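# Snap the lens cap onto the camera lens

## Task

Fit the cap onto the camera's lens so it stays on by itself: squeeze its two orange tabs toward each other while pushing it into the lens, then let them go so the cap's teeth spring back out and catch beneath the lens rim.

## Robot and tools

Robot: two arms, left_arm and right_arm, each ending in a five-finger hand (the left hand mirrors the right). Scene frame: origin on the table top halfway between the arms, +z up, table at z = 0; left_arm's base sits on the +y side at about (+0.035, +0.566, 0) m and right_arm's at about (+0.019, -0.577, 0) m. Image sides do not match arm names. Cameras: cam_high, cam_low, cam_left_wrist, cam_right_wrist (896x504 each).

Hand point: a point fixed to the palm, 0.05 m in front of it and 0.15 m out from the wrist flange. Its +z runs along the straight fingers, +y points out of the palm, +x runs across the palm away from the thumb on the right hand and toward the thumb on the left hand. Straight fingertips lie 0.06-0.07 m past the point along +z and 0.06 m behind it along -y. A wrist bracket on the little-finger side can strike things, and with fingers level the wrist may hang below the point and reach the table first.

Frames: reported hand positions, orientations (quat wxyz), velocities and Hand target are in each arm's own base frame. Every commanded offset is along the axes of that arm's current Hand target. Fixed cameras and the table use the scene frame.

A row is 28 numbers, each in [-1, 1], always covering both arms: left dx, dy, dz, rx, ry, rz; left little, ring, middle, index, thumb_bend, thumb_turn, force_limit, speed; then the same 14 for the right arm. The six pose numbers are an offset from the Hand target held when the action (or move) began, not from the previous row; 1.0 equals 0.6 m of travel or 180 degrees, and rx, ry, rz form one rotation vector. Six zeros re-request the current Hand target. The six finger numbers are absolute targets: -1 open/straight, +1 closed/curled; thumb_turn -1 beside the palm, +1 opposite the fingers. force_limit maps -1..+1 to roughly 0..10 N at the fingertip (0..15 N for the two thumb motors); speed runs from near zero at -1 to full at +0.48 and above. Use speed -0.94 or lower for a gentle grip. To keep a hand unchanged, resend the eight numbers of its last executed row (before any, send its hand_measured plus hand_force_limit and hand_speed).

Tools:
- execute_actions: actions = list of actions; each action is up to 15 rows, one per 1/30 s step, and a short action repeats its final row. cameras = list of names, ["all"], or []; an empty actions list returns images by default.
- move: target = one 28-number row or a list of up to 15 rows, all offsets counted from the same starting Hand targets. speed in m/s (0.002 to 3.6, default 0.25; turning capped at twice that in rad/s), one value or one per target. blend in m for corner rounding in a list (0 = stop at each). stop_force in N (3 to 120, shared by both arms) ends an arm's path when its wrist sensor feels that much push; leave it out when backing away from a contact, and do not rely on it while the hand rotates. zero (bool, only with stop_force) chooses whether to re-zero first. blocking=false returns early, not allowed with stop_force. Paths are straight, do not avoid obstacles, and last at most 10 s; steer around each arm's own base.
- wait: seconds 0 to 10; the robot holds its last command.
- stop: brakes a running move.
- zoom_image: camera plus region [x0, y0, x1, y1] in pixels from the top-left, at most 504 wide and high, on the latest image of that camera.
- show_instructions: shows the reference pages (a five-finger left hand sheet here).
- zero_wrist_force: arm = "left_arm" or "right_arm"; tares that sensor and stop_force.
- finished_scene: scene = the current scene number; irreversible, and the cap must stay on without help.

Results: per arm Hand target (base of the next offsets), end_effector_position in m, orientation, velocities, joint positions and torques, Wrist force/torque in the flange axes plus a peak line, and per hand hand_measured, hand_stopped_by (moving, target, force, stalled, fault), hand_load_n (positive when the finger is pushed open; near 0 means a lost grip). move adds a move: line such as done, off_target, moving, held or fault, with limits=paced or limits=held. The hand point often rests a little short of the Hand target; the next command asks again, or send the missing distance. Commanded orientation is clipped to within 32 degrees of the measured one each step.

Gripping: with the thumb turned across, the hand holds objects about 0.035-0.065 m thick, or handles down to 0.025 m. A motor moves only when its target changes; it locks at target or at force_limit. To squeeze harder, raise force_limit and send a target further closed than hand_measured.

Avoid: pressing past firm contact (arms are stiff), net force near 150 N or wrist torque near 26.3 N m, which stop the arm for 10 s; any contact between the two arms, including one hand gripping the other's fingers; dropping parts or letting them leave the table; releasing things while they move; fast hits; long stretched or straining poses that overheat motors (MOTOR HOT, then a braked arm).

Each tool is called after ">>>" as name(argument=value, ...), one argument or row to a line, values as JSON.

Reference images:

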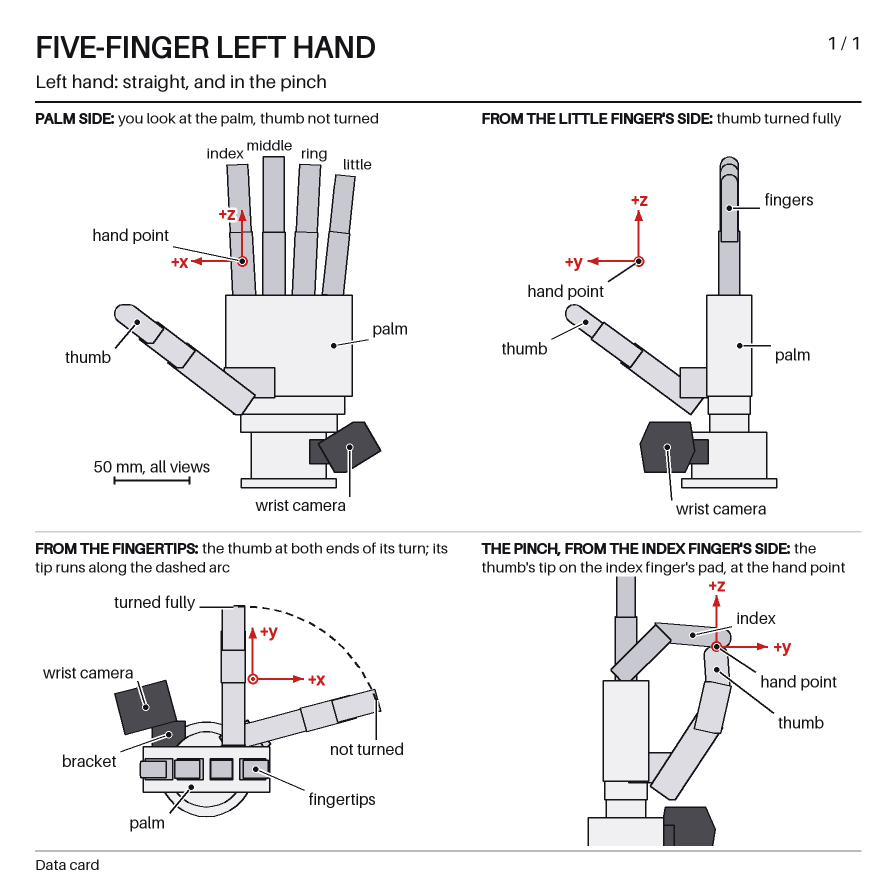

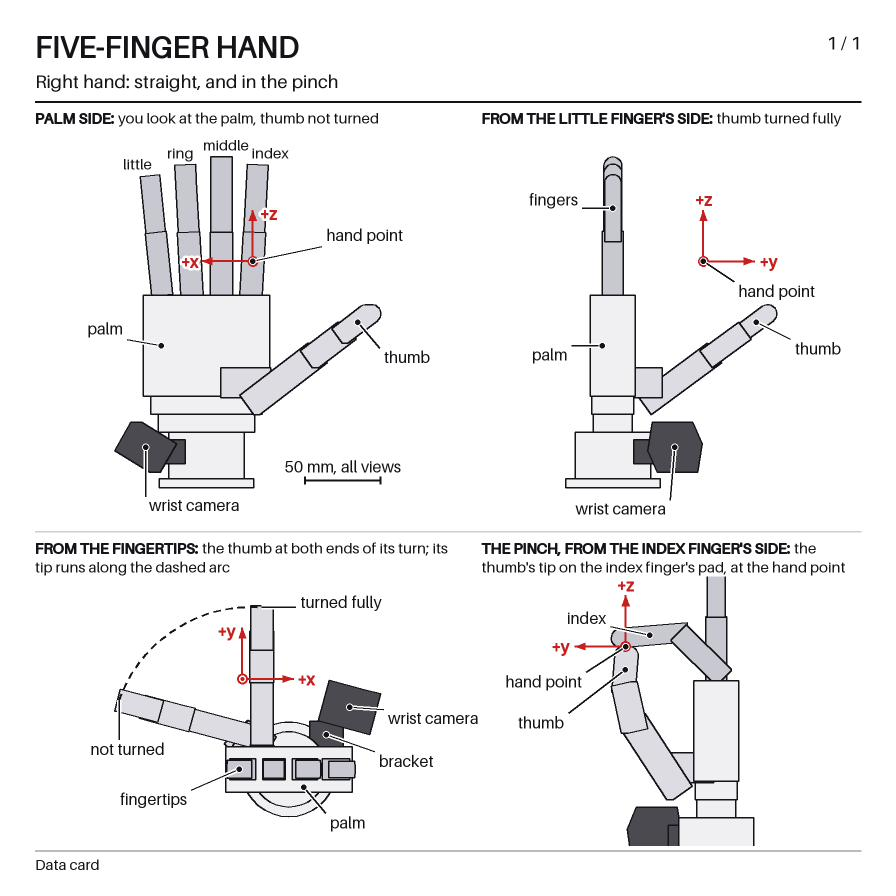

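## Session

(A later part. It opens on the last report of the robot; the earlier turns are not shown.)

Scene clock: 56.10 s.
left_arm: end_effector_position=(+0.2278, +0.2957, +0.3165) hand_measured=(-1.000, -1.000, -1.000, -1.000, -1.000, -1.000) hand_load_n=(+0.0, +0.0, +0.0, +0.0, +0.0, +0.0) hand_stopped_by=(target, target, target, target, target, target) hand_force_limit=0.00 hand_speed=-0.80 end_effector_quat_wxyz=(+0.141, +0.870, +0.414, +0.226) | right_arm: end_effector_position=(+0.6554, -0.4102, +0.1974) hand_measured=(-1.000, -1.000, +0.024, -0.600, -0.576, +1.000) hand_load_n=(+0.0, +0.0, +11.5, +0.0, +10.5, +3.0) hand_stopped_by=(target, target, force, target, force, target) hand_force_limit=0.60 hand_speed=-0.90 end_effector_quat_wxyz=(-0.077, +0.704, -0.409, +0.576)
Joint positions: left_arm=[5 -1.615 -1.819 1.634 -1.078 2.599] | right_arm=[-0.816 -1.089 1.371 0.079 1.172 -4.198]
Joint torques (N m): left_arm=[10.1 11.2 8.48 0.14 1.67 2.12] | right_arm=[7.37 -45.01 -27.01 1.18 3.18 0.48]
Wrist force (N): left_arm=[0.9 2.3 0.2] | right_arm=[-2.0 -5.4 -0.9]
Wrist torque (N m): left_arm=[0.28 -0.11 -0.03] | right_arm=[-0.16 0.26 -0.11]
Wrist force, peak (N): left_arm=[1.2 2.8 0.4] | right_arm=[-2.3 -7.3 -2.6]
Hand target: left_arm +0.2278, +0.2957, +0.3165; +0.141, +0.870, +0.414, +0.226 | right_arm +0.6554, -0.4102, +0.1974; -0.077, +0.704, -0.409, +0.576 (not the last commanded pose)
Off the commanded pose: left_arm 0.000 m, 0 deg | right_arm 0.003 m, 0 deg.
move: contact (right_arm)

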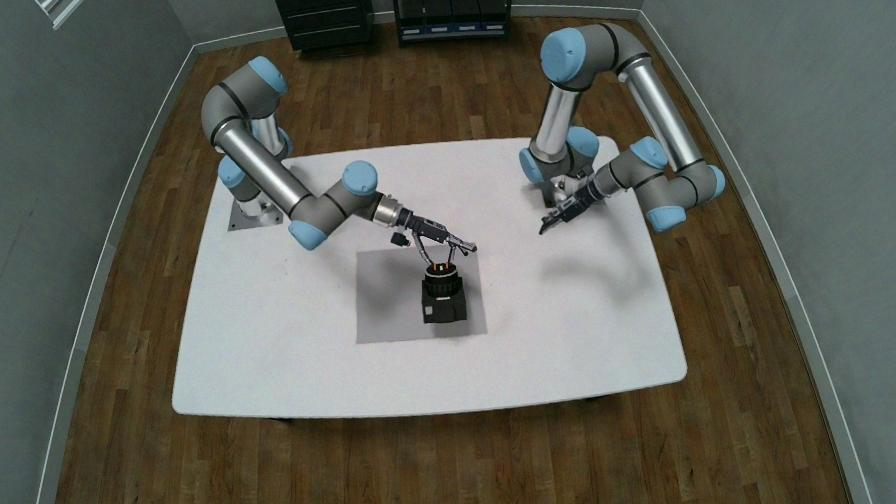

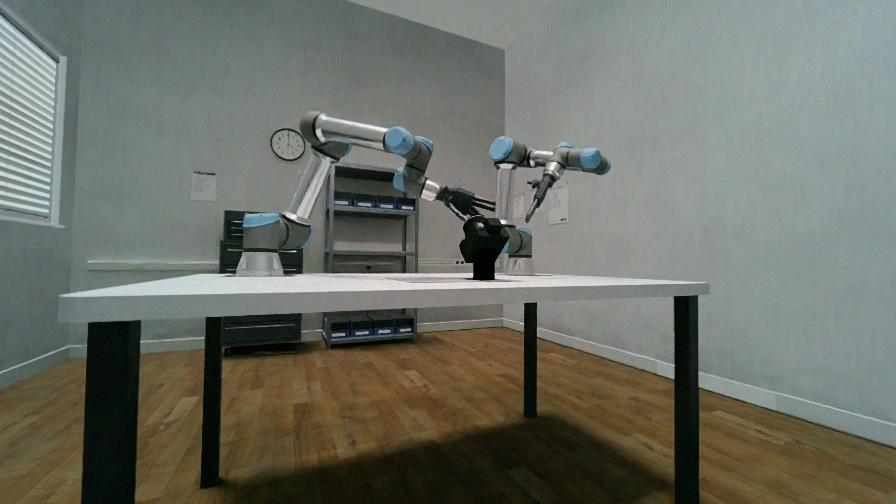

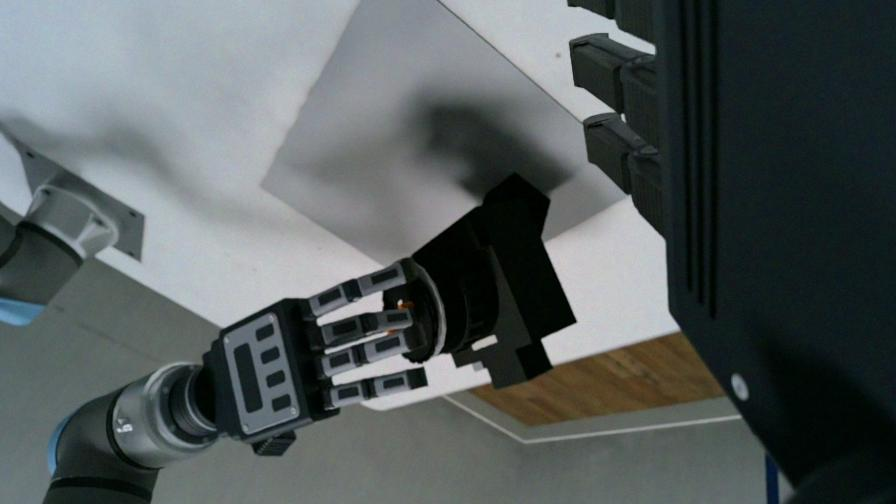

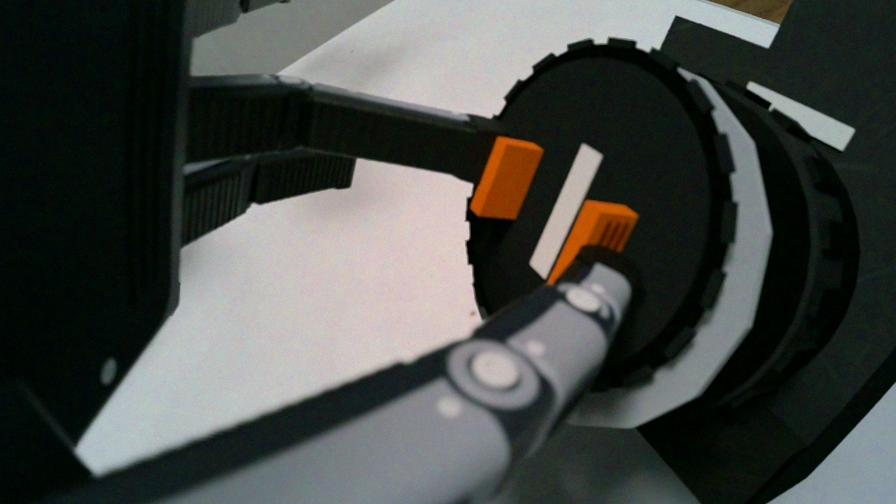

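>>> move(
  target=[0,0,0,0,0,0,-1,-1,-1,-1,-1,-1,0,-0.8, -0.0008,-0.0038,-0.0002,0,0,0,-1,-1,0.6,-0.6,-0.1,1,0.6,-0.9],
  speed=0.01,
)

>>> move(
  target=[0,0,0,0,0,0,-1,-1,-1,-1,-1,-1,0,-0.8, -0.00116,0.00717,0.00411,0,0,0,-1,-1,0.6,-0.6,-0.1,1,0.6,-0.9],
  speed=0.006,
  stop_force=5,
  cameras=["cam_high","cam_low","cam_left_wrist","cam_right_wrist"],
)

>>> zoom_image(
  camera="cam_high",
  region=[415, 240, 465, 290],
)

>>> zoom_image(
  camera="cam_left_wrist",
  region=[360, 240, 470, 370],
)

Scene clock: 57.47 s.
left_arm: end_effector_position=(+0.2278, +0.2957, +0.3165) hand_measured=(-1.000, -1.000, -1.000, -1.000, -1.000, -1.000) hand_load_n=(+0.0, +0.5, +0.0, +0.0, +0.0, +0.0) hand_stopped_by=(target, target, target, target, target, target) hand_force_limit=0.00 hand_speed=-0.80 end_effector_quat_wxyz=(+0.141, +0.870, +0.414, +0.226) | right_arm: end_effector_position=(+0.6564, -0.4083, +0.1984) hand_measured=(-1.000, -1.000, +0.024, -0.600, -0.576, +1.000) hand_load_n=(+0.0, +0.0, +10.5, +0.0, +12.0, +3.5) hand_stopped_by=(target, target, force, target, force, target) hand_force_limit=0.60 hand_speed=-0.90 end_effector_quat_wxyz=(-0.077, +0.704, -0.409, +0.576)
Joint positions: left_arm=[5 -1.615 -1.819 1.634 -1.078 2.599] | right_arm=[-0.812 -1.09 1.37 0.081 1.176 -4.197]
Joint torques (N m): left_arm=[10.75 10.44 8.57 0.09 1.7 2.03] | right_arm=[3.9 -45.8 -26.63 0.84 1.61 1.31]
Wrist force (N): left_arm=[0.9 2.4 0.4] | right_arm=[-1.6 0.0 1.2]
Wrist torque (N m): left_arm=[0.28 -0.11 -0.02] | right_arm=[0.03 0.22 -0.08]
Wrist force, peak (N): left_arm=[1.2 2.7 0.4] | right_arm=[-2.2 -5.4 -0.7]
Hand target: left_arm +0.2278, +0.2957, +0.3165; +0.141, +0.870, +0.414, +0.226 | right_arm +0.6564, -0.4083, +0.1984; -0.077, +0.704, -0.409, +0.576
Off the commanded pose: left_arm 0.000 m, 0 deg | right_arm 0.000 m, 0 deg.
move: done

Scene clock: 58.90 s.
left_arm: end_effector_position=(+0.2278, +0.2957, +0.3165) hand_measured=(-1.000, -1.000, -1.000, -1.000, -1.000, -1.000) hand_load_n=(+0.0, +0.0, +0.0, +0.0, +0.0, +0.0) hand_stopped_by=(target, target, target, target, target, target) hand_force_limit=0.00 hand_speed=-0.80 end_effector_quat_wxyz=(+0.141, +0.870, +0.414, +0.226) | right_arm: end_effector_position=(+0.6565, -0.4097, +0.1968) hand_measured=(-1.000, -1.000, +0.024, -0.600, -0.576, +1.000) hand_load_n=(+0.0, +0.0, +10.5, +0.0, +11.5, +4.0) hand_stopped_by=(target, target, force, target, force, target) hand_force_limit=0.60 hand_speed=-0.90 end_effector_quat_wxyz=(-0.077, +0.704, -0.409, +0.576)
Joint positions: left_arm=[5 -1.615 -1.819 1.634 -1.078 2.599] | right_arm=[-0.814 -1.087 1.369 0.078 1.174 -4.198]
Joint torques (N m): left_arm=[10.27 10.54 8.62 0.18 1.71 2.12] | right_arm=[6.59 -44.97 -20.31 0.85 3.27 0.42]
Wrist force (N): left_arm=[1.0 2.2 0.4] | right_arm=[-3.1 -5.4 -1.3]
Wrist torque (N m): left_arm=[0.25 -0.14 -0.02] | right_arm=[-0.12 0.28 -0.13]
Wrist force, peak (N): left_arm=[1.2 2.8 0.2] | right_arm=[-3.2 -7.6 -2.8]
Hand target: left_arm +0.2278, +0.2957, +0.3165; +0.141, +0.870, +0.414, +0.226 | right_arm +0.6565, -0.4097, +0.1968; -0.077, +0.704, -0.409, +0.576 (not the last commanded pose)
Off the commanded pose: left_arm 0.000 m, 0 deg | right_arm 0.003 m, 0 deg.
move: contact (right_arm)

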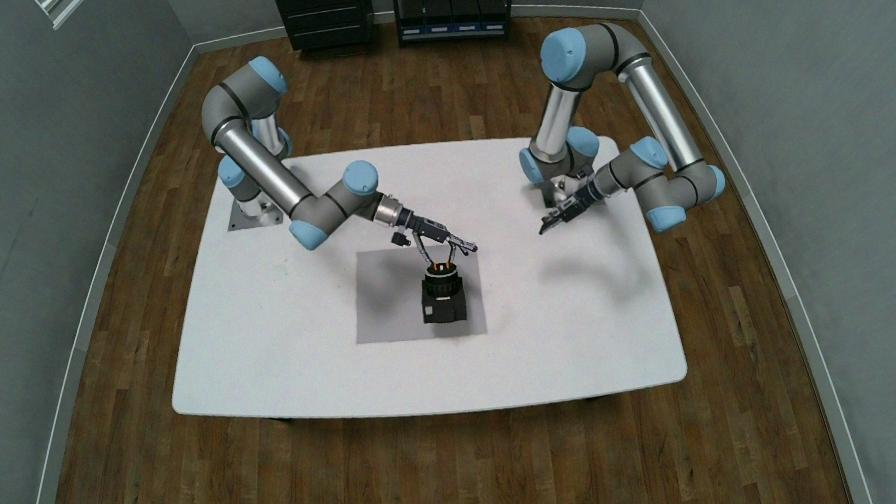

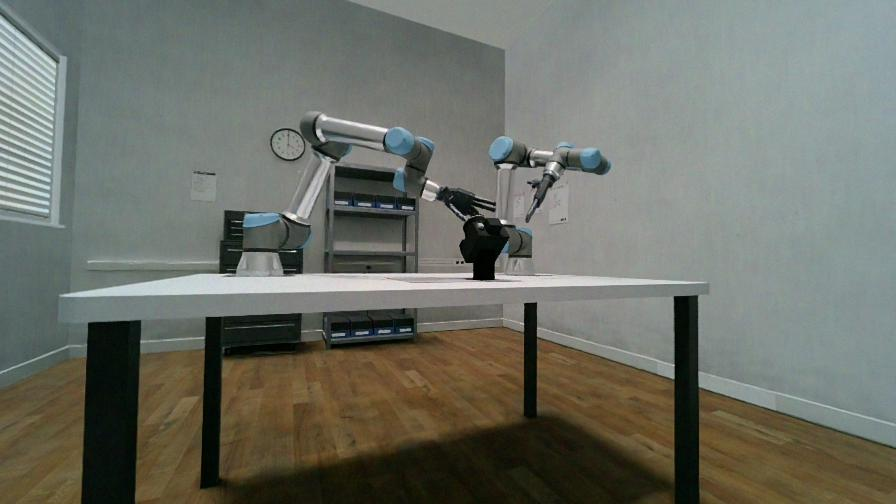

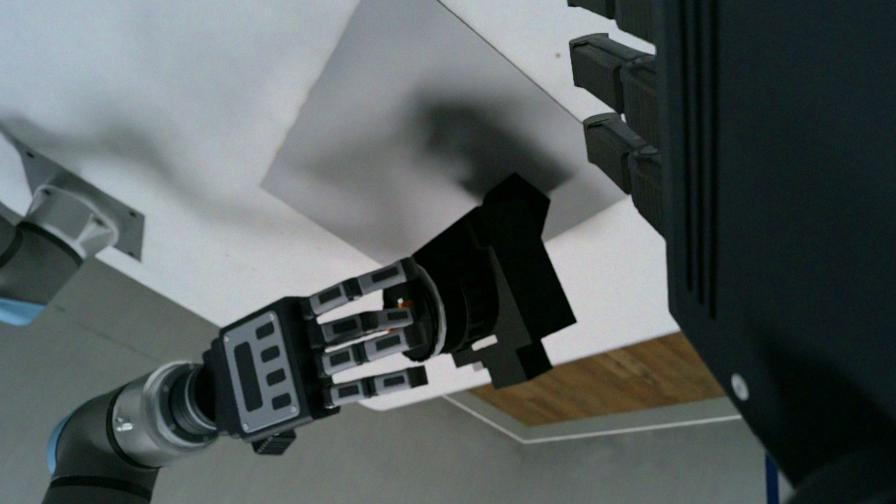

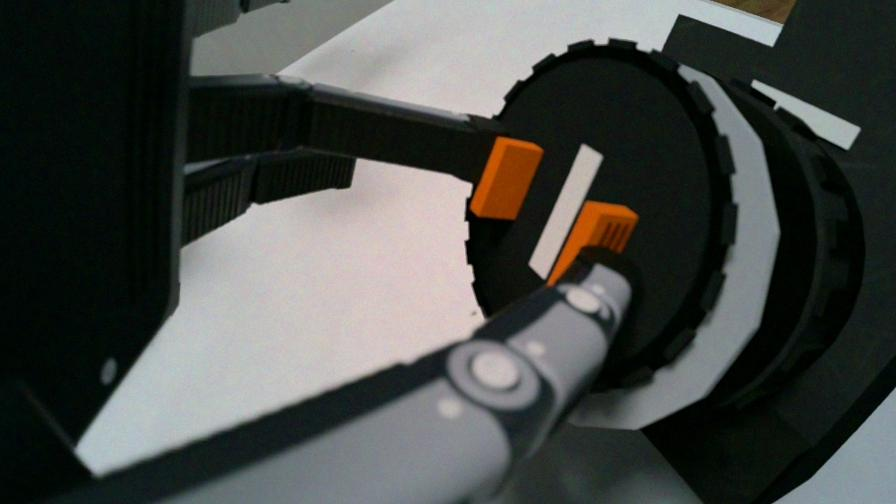

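Scaled by 10.080 from the camera's 896x504 image, which has a finer 1280x720 frame.

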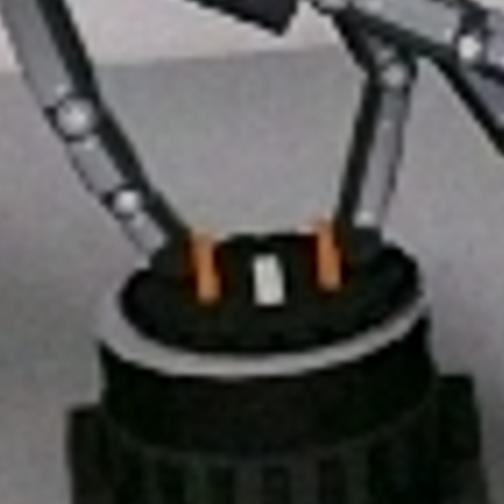

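Scaled by 3.877 from the camera's 896x504 image, which has a finer 1280x720 frame.

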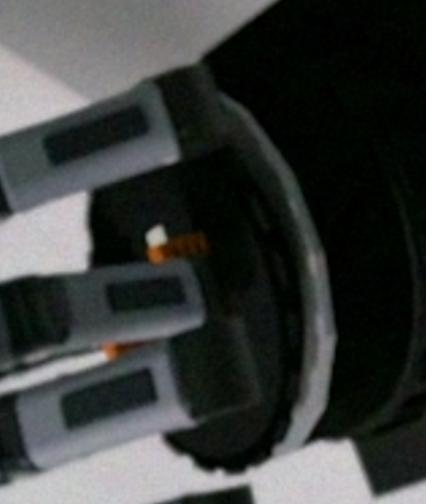

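>>> move(
  target=[0,0,0,0,0,0,-1,-1,-1,-1,-1,-1,0,-0.8, 0.0007,-0.0043,-0.00247,0,0,0,-1,-1,0.6,-0.6,-0.1,1,0.6,-0.9],
  speed=0.01,
  cameras=["cam_high","cam_low","cam_left_wrist","cam_right_wrist"],
)

>>> zoom_image(
  camera="cam_right_wrist",
  region=[440, 20, 896, 504],
)

>>> zoom_image(
  camera="cam_left_wrist",
  region=[360, 240, 470, 370],
)

Scene clock: 60.87 s.
left_arm: end_effector_position=(+0.2278, +0.2957, +0.3165) hand_measured=(-1.000, -1.000, -1.000, -1.000, -1.000, -1.000) hand_load_n=(+0.0, +0.0, +0.0, +0.0, +0.0, +0.0) hand_stopped_by=(target, target, target, target, target, target) hand_force_limit=0.00 hand_speed=-0.80 end_effector_quat_wxyz=(+0.141, +0.870, +0.414, +0.226) | right_arm: end_effector_position=(+0.6564, -0.4077, +0.1991) hand_measured=(-1.000, -1.000, +0.024, -0.600, -0.576, +1.000) hand_load_n=(+0.0, +0.0, +10.5, -0.5, +12.0, +3.5) hand_stopped_by=(target, target, force, target, force, target) hand_force_limit=0.60 hand_speed=-0.90 end_effector_quat_wxyz=(-0.077, +0.704, -0.409, +0.576)
Joint positions: left_arm=[5 -1.615 -1.819 1.634 -1.078 2.599] | right_arm=[-0.811 -1.091 1.37 0.082 1.176 -4.197]
Joint torques (N m): left_arm=[10.41 11.06 8.65 0.15 1.57 2.02] | right_arm=[5.77 -41.27 -10.68 0.33 1.77 1.51]
Wrist force (N): left_arm=[1.1 2.2 0.6] | right_arm=[-1.8 0.0 1.4]
Wrist torque (N m): left_arm=[0.24 -0.13 -0.01] | right_arm=[0.01 0.24 -0.08]
Wrist force, peak (N): left_arm=[1.0 2.8 0.2] | right_arm=[-3.3 -5.6 -1.3]
Hand target: left_arm +0.2278, +0.2957, +0.3165; +0.141, +0.870, +0.414, +0.226 | right_arm +0.6564, -0.4077, +0.1991; -0.077, +0.704, -0.409, +0.576
Off the commanded pose: left_arm 0.000 m, 0 deg | right_arm 0.000 m, 0 deg.
move: done

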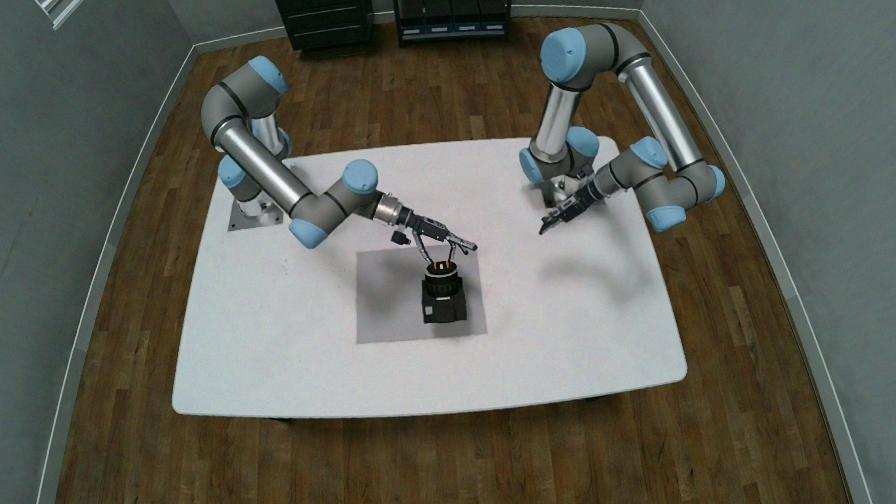

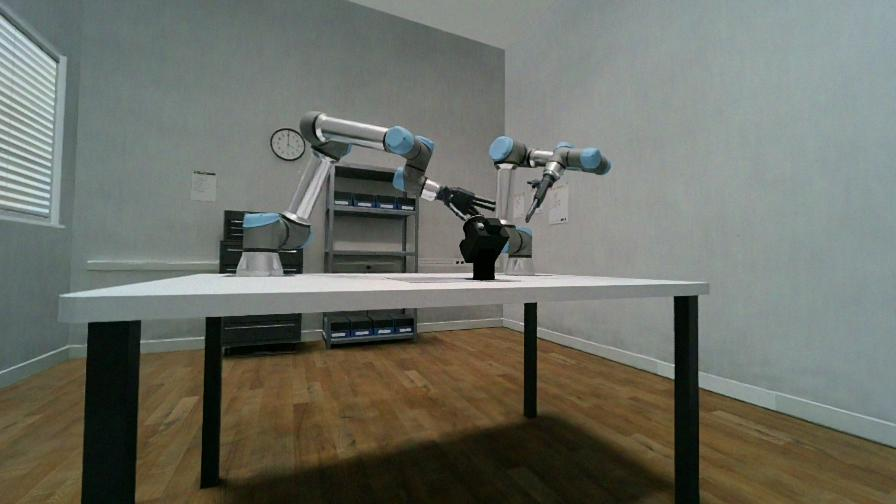

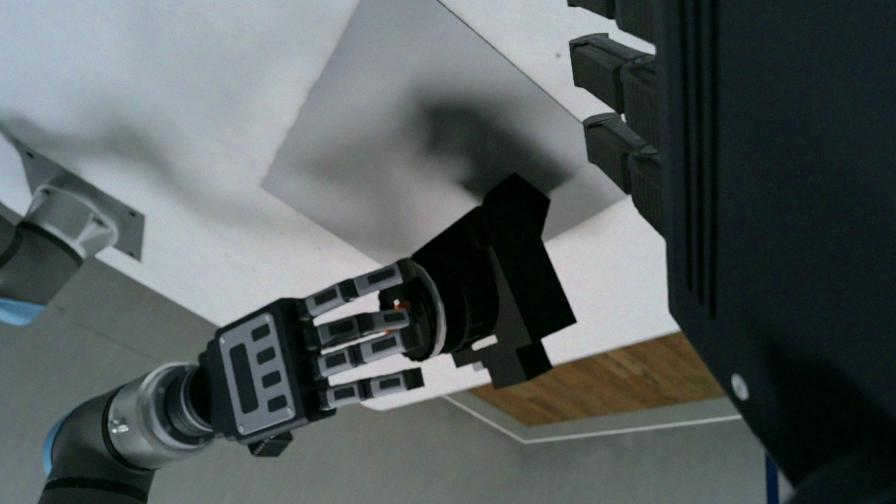

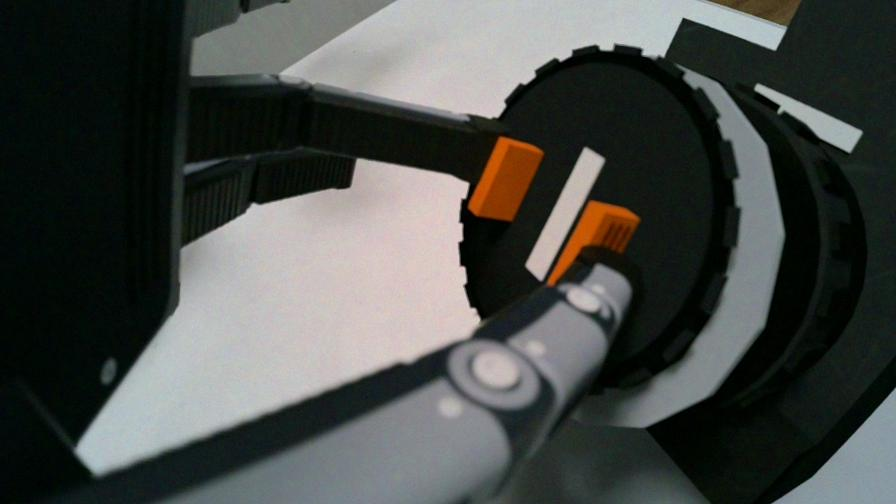

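Scaled by 1.041 from the camera's 896x504 image, which has a finer 1280x720 frame.

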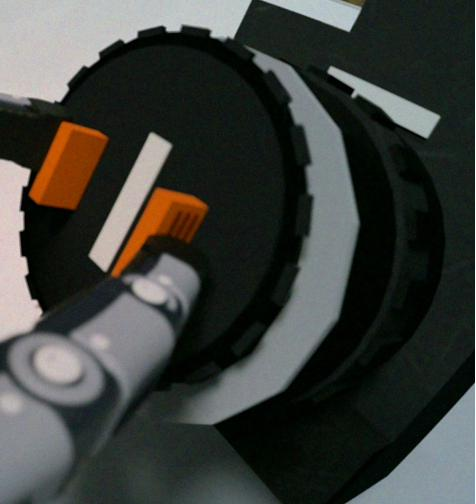

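Scaled by 3.877 from the camera's 896x504 image, which has a finer 1280x720 frame.

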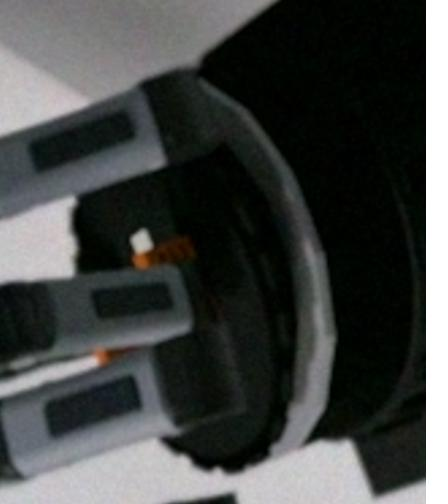

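>>> move(
  target=[
    [0,0,0,0,0,0,-1,-1,-1,-1,-1,-1,0,-0.8, -0.00414,-0.00049,-0.0001,0,0,0,-1,-1,0.6,-0.6,-0.1,1,0.6,-0.9],
  ],
  speed=0.01,
)

>>> move(
  target=[0,0,0,0,0,0,-1,-1,-1,-1,-1,-1,0,-0.8, -0.00139,0.0086,0.00493,0,0,0,-1,-1,0.6,-0.6,-0.1,1,0.6,-0.9],
  speed=0.007,
  stop_force=5,
  cameras=["cam_high","cam_low","cam_left_wrist","cam_right_wrist"],
)

>>> zoom_image(
  camera="cam_high",
  region=[415, 240, 465, 290],
)

>>> zoom_image(
  camera="cam_right_wrist",
  region=[440, 20, 896, 504],
)

>>> zoom_image(
  camera="cam_low",
  region=[455, 200, 495, 240],
)

Scene clock: 63.03 s.
left_arm: end_effector_position=(+0.2278, +0.2957, +0.3165) hand_measured=(-1.000, -1.000, -1.000, -1.000, -1.000, -1.000) hand_load_n=(+0.0, +0.0, +0.0, +0.0, +0.0, +0.0) hand_stopped_by=(target, target, target, target, target, target) hand_force_limit=0.00 hand_speed=-0.80 end_effector_quat_wxyz=(+0.141, +0.870, +0.414, +0.226) | right_arm: end_effector_position=(+0.6565, -0.4058, +0.1974) hand_measured=(-1.000, -1.000, +0.024, -0.600, -0.576, +1.000) hand_load_n=(+0.0, +0.0, +10.5, +0.0, +12.0, +3.0) hand_stopped_by=(target, target, force, target, force, target) hand_force_limit=0.60 hand_speed=-0.90 end_effector_quat_wxyz=(-0.077, +0.704, -0.409, +0.576)
Joint positions: left_arm=[5 -1.615 -1.819 1.634 -1.078 2.599] | right_arm=[-0.809 -1.092 1.376 0.076 1.179 -4.196]
Joint torques (N m): left_arm=[10.45 11.03 8.8 0.03 1.68 2] | right_arm=[5.66 -46.66 -18.25 -0.98 1.88 1.55]
Wrist force (N): left_arm=[1.0 2.3 0.2] | right_arm=[-1.8 0.1 1.4]
Wrist torque (N m): left_arm=[0.28 -0.14 -0.02] | right_arm=[0.03 0.24 -0.08]
Wrist force, peak (N): left_arm=[0.8 2.9 0.6] | right_arm=[-1.8 -0.1 1.6]
Hand target: left_arm +0.2278, +0.2957, +0.3165; +0.141, +0.870, +0.414, +0.226 | right_arm +0.6565, -0.4058, +0.1974; -0.077, +0.704, -0.409, +0.576
Off the commanded pose: left_arm 0.000 m, 0 deg | right_arm 0.000 m, 0 deg.
move: done

Scene clock: 64.57 s.
left_arm: end_effector_position=(+0.2278, +0.2957, +0.3165) hand_measured=(-1.000, -1.000, -1.000, -1.000, -1.000, -1.000) hand_load_n=(+0.0, +0.0, +0.0, +0.0, -0.5, +0.0) hand_stopped_by=(target, target, target, target, target, target) hand_force_limit=0.00 hand_speed=-0.80 end_effector_quat_wxyz=(+0.141, +0.870, +0.414, +0.226) | right_arm: end_effector_position=(+0.6566, -0.4078, +0.1950) hand_measured=(-1.000, -1.000, +0.024, -0.600, -0.578, +1.000) hand_load_n=(+0.0, +0.0, +10.0, +0.0, +12.0, +4.5) hand_stopped_by=(target, target, force, target, force, target) hand_force_limit=0.60 hand_speed=-0.90 end_effector_quat_wxyz=(-0.077, +0.704, -0.409, +0.576)
Joint positions: left_arm=[5 -1.615 -1.819 1.634 -1.078 2.599] | right_arm=[-0.811 -1.088 1.376 0.072 1.176 -4.197]
Joint torques (N m): left_arm=[10.27 10.95 8.64 0.06 1.56 2.07] | right_arm=[6.54 -47.96 -16.86 0.3 3.22 0.49]
Wrist force (N): left_arm=[0.9 2.4 0.7] | right_arm=[-4.9 -3.6 -0.3]
Wrist torque (N m): left_arm=[0.26 -0.11 -0.03] | right_arm=[-0.06 0.23 -0.03]
Wrist force, peak (N): left_arm=[1.2 2.9 0.4] | right_arm=[-4.7 -6.4 -2.5]
Hand target: left_arm +0.2278, +0.2957, +0.3165; +0.141, +0.870, +0.414, +0.226 | right_arm +0.6566, -0.4078, +0.1950; -0.077, +0.704, -0.409, +0.576 (not the last commanded pose)
Off the commanded pose: left_arm 0.000 m, 0 deg | right_arm 0.003 m, 0 deg.
move: contact (right_arm)

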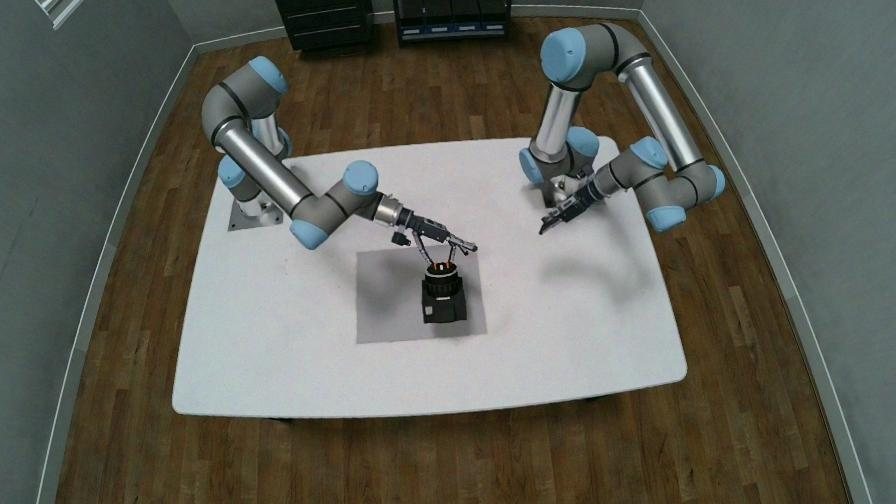

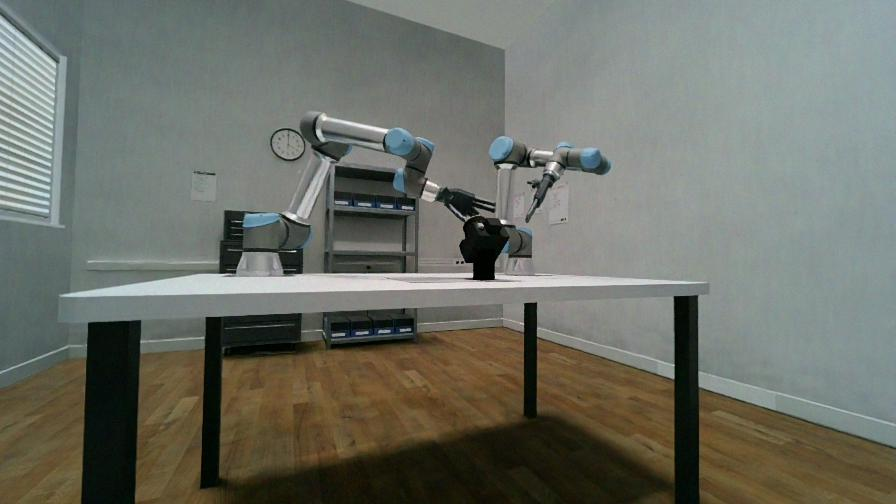

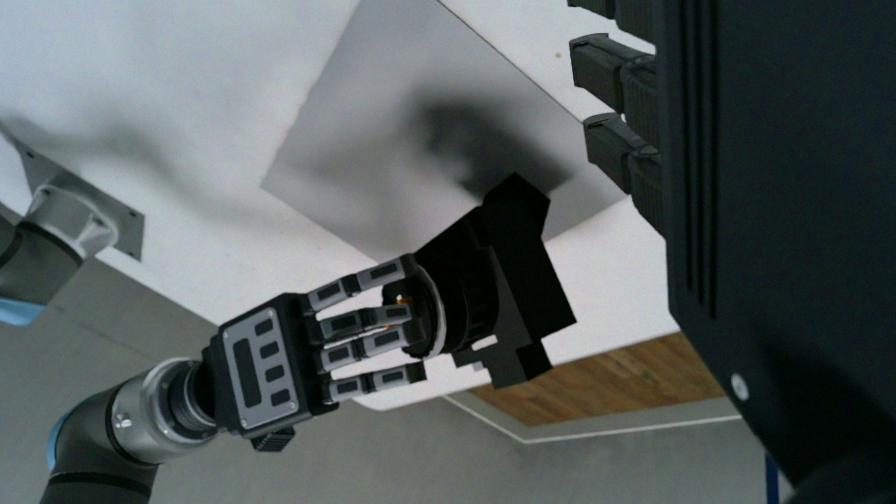

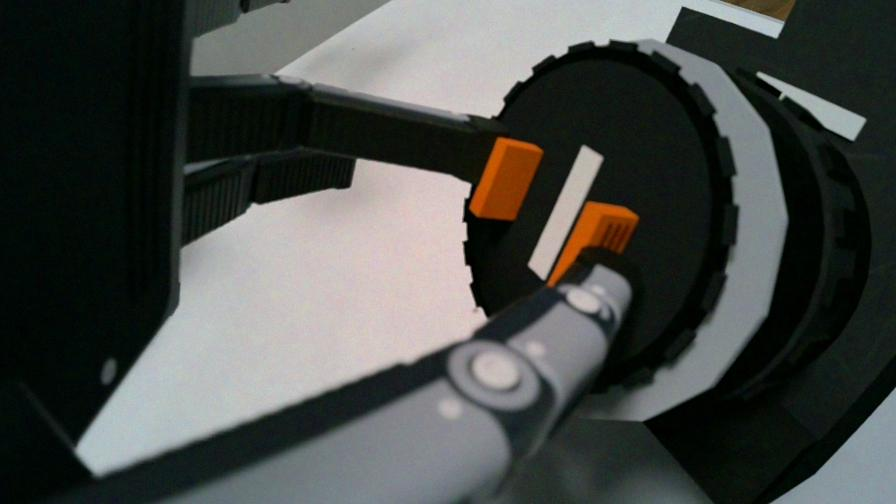

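Scaled by 10.080 from the camera's 896x504 image, which has a finer 1280x720 frame.

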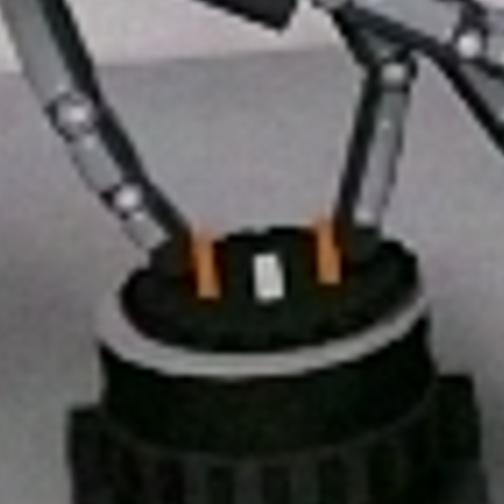

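Scaled by 1.041 from the camera's 896x504 image, which has a finer 1280x720 frame.

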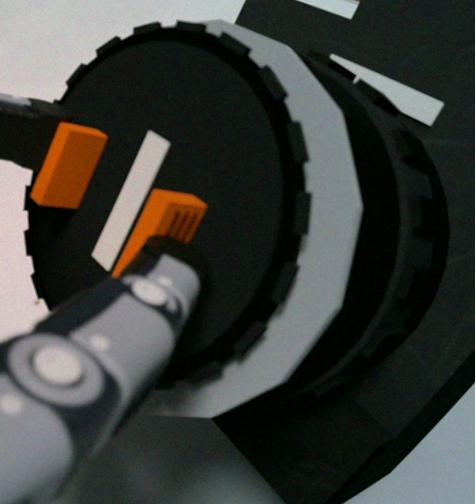

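Scaled by 12.600 from the camera's 896x504 image, which has a finer 1280x720 frame.

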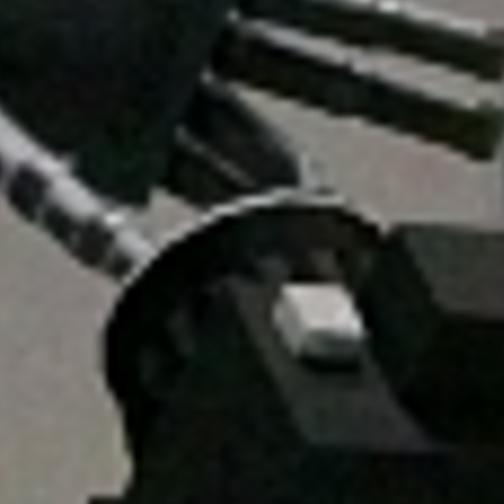

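>>> move(
  target=[0,0,0,0,0,0,-1,-1,-1,-1,-1,-1,0,-0.8, 0.00345,-0.00252,-0.00159,0,0,0,-1,-1,0.6,-0.6,-0.1,1,0.6,-0.9],
  speed=0.01,
  cameras=["cam_high","cam_low","cam_left_wrist","cam_right_wrist"],
)

>>> zoom_image(
  camera="cam_high",
  region=[421, 255, 461, 285],
)

>>> zoom_image(
  camera="cam_low",
  region=[460, 205, 490, 235],
)

>>> zoom_image(
  camera="cam_left_wrist",
  region=[370, 250, 460, 370],
)

>>> zoom_image(
  camera="cam_right_wrist",
  region=[440, 20, 896, 504],
)

Scene clock: 66.87 s.
left_arm: end_effector_position=(+0.2278, +0.2957, +0.3165) hand_measured=(-1.000, -1.000, -1.000, -1.000, -1.000, -1.000) hand_load_n=(+0.0, +0.0, +0.0, +0.0, +0.0, +0.0) hand_stopped_by=(target, target, target, target, target, target) hand_force_limit=0.00 hand_speed=-0.80 end_effector_quat_wxyz=(+0.141, +0.870, +0.414, +0.226) | right_arm: end_effector_position=(+0.6565, -0.4078, +0.1978) hand_measured=(-1.000, -1.000, +0.024, -0.600, -0.578, +1.000) hand_load_n=(+0.0, -0.5, +10.5, +0.0, +10.5, +8.0) hand_stopped_by=(target, target, force, target, force, target) hand_force_limit=0.60 hand_speed=-0.90 end_effector_quat_wxyz=(-0.077, +0.704, -0.409, +0.576)
Joint positions: left_arm=[5 -1.615 -1.819 1.634 -1.078 2.599] | right_arm=[-0.811 -1.09 1.371 0.079 1.176 -4.197]
Joint torques (N m): left_arm=[9.67 10.97 8.85 0.14 1.53 1.99] | right_arm=[-14.67 -45.96 -27.7 -2.32 0.11 -1.79]
Wrist force (N): left_arm=[0.8 2.3 0.5] | right_arm=[-10.4 -6.8 -1.0]
Wrist torque (N m): left_arm=[0.27 -0.10 -0.03] | right_arm=[-0.14 0.22 0.03]
Wrist force, peak (N): left_arm=[0.9 2.8 0.5] | right_arm=[-10.5 -6.7 -1.2]
Hand target: left_arm +0.2278, +0.2957, +0.3165; +0.141, +0.870, +0.414, +0.226 | right_arm +0.6565, -0.4079, +0.1977; -0.077, +0.704, -0.409, +0.576
Off the commanded pose: left_arm 0.000 m, 0 deg | right_arm 0.000 m, 0 deg.
move: done

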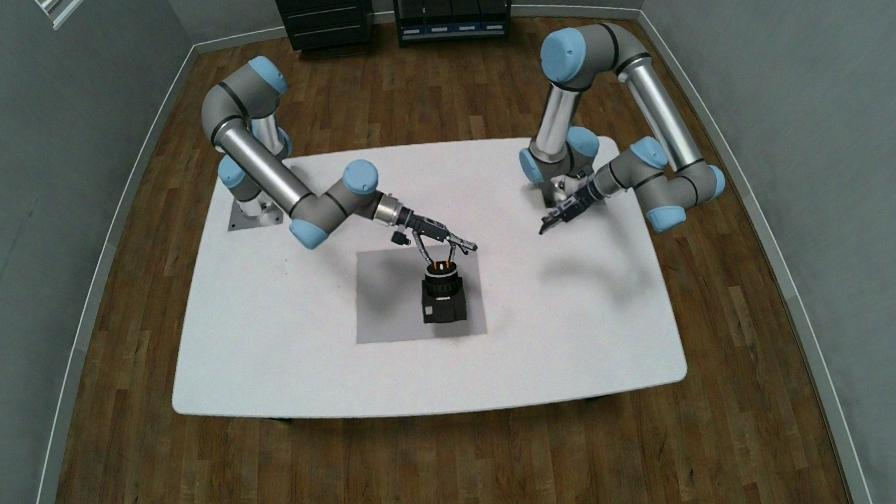

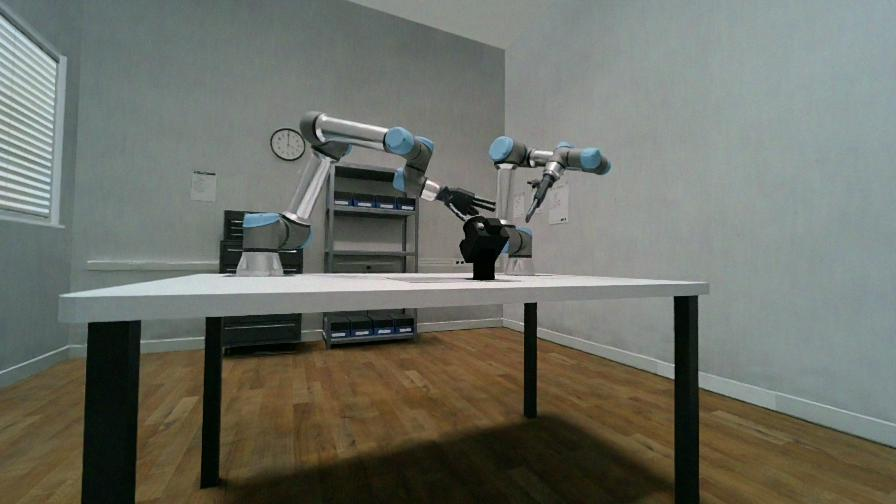

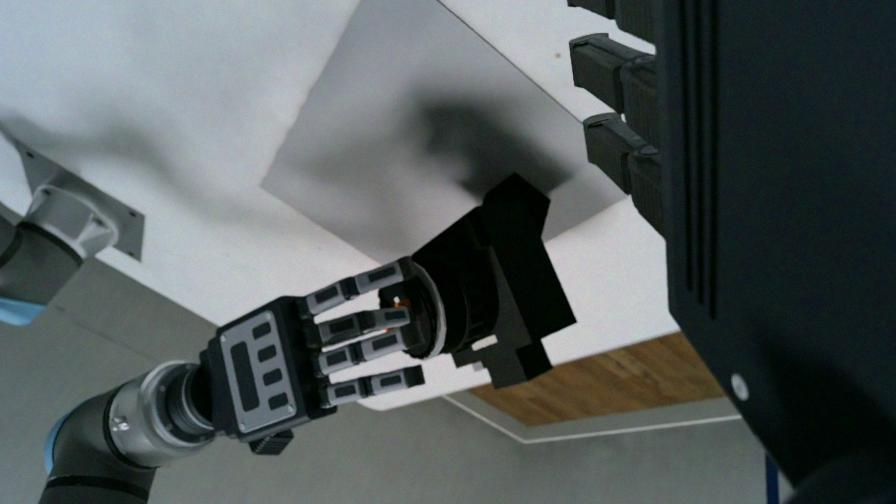

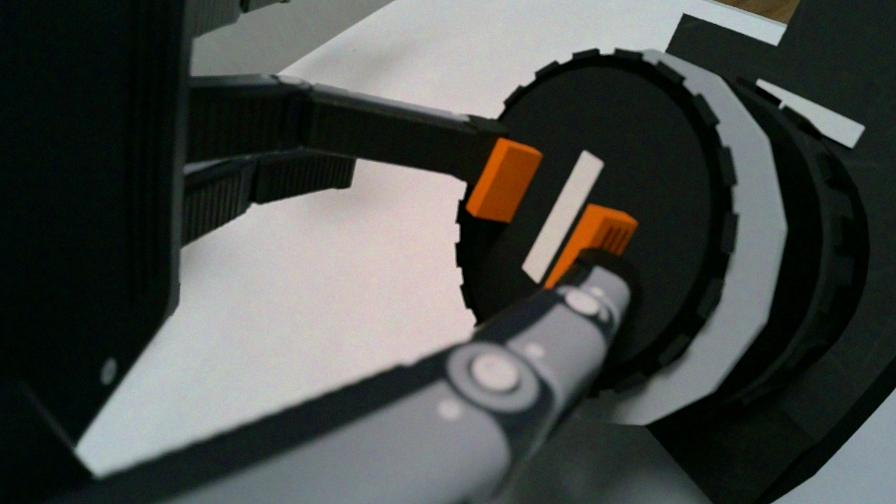

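Scaled by 12.600 from the camera's 896x504 image, which has a finer 1280x720 frame.

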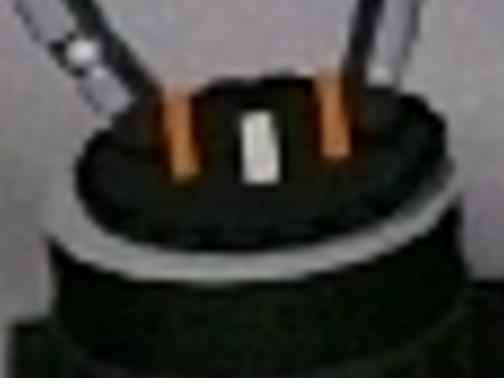

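Scaled by 16.800 from the camera's 896x504 image, which has a finer 1280x720 frame.

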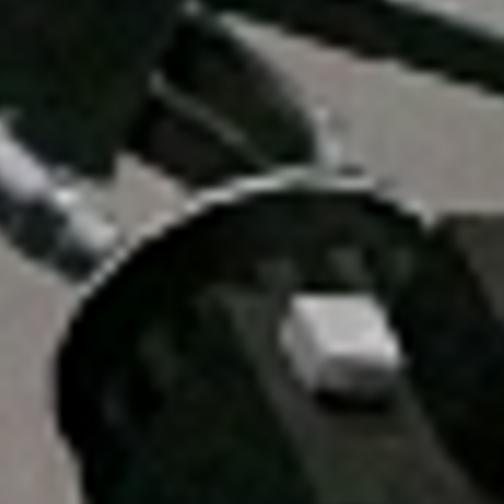

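Scaled by 4.200 from the camera's 896x504 image, which has a finer 1280x720 frame.

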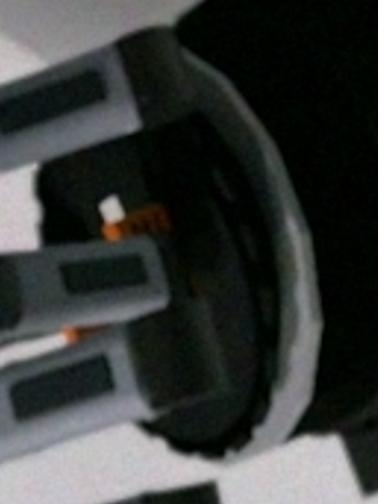

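Scaled by 1.041 from the camera's 896x504 image, which has a finer 1280x720 frame.

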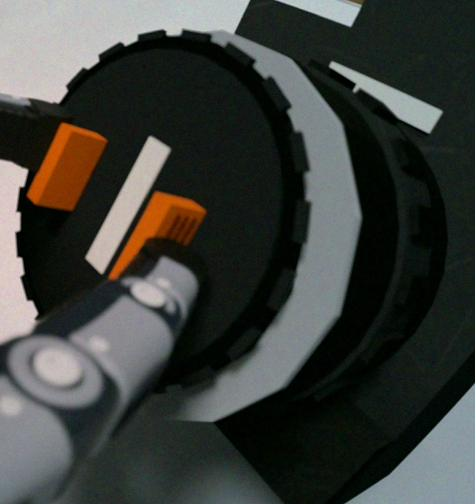

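>>> move(
  target=[0,0,0,0,0,0,-1,-1,-1,-1,-1,-1,0,-0.8, -0.00298,-0.00035,-0.00007,0,0,0,-1,-1,0.6,-0.6,-0.1,1,0.6,-0.9],
  speed=0.01,
  cameras=["cam_right_wrist"],
)

Scene clock: 68.73 s.
left_arm: end_effector_position=(+0.2278, +0.2957, +0.3165) hand_measured=(-1.000, -1.000, -1.000, -1.000, -1.000, -1.000) hand_load_n=(+0.0, +0.0, +0.0, +0.0, +0.0, +0.0) hand_stopped_by=(target, target, target, target, target, target) hand_force_limit=0.00 hand_speed=-0.80 end_effector_quat_wxyz=(+0.141, +0.870, +0.414, +0.226) | right_arm: end_effector_position=(+0.6565, -0.4065, +0.1965) hand_measured=(-1.000, -1.000, +0.024, -0.600, -0.578, +1.000) hand_load_n=(+0.0, +0.0, +10.0, +0.0, +12.0, +3.5) hand_stopped_by=(target, target, force, target, force, target) hand_force_limit=0.60 hand_speed=-0.90 end_effector_quat_wxyz=(-0.077, +0.704, -0.409, +0.576)
Joint positions: left_arm=[5 -1.615 -1.819 1.634 -1.078 2.599] | right_arm=[-0.809 -1.091 1.376 0.075 1.178 -4.196]
Joint torques (N m): left_arm=[10.76 11.51 8.71 0.07 1.62 2.02] | right_arm=[8.09 -47.19 -15.4 -1.16 1.81 1.64]
Wrist force (N): left_arm=[1.1 2.6 0.1] | right_arm=[-1.7 0.1 1.3]
Wrist torque (N m): left_arm=[0.33 -0.15 -0.02] | right_arm=[0.03 0.23 -0.04]
Wrist force, peak (N): left_arm=[0.9 2.9 0.0] | right_arm=[-11.3 -7.4 -1.2]
Hand target: left_arm +0.2278, +0.2957, +0.3165; +0.141, +0.870, +0.414, +0.226 | right_arm +0.6565, -0.4065, +0.1965; -0.077, +0.704, -0.409, +0.576
Off the commanded pose: left_arm 0.000 m, 0 deg | right_arm 0.000 m, 0 deg.
move: done
Images, in order (width x height): cam_right_wrist 896x504.

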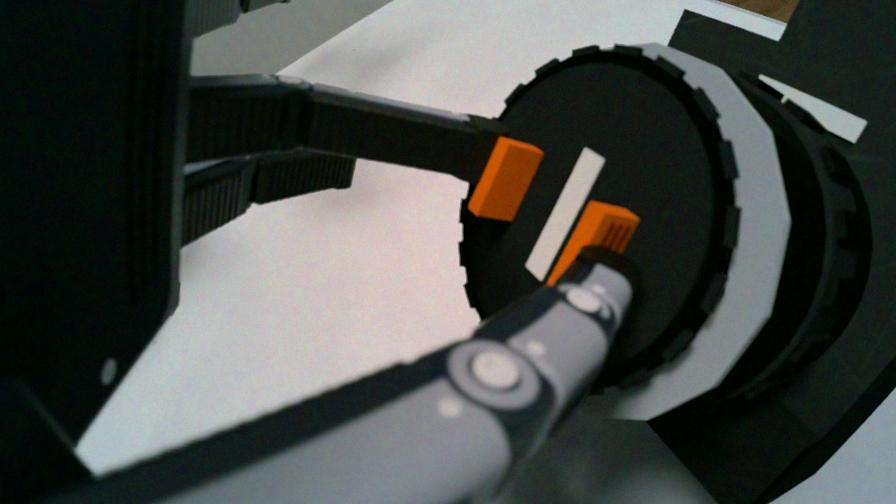

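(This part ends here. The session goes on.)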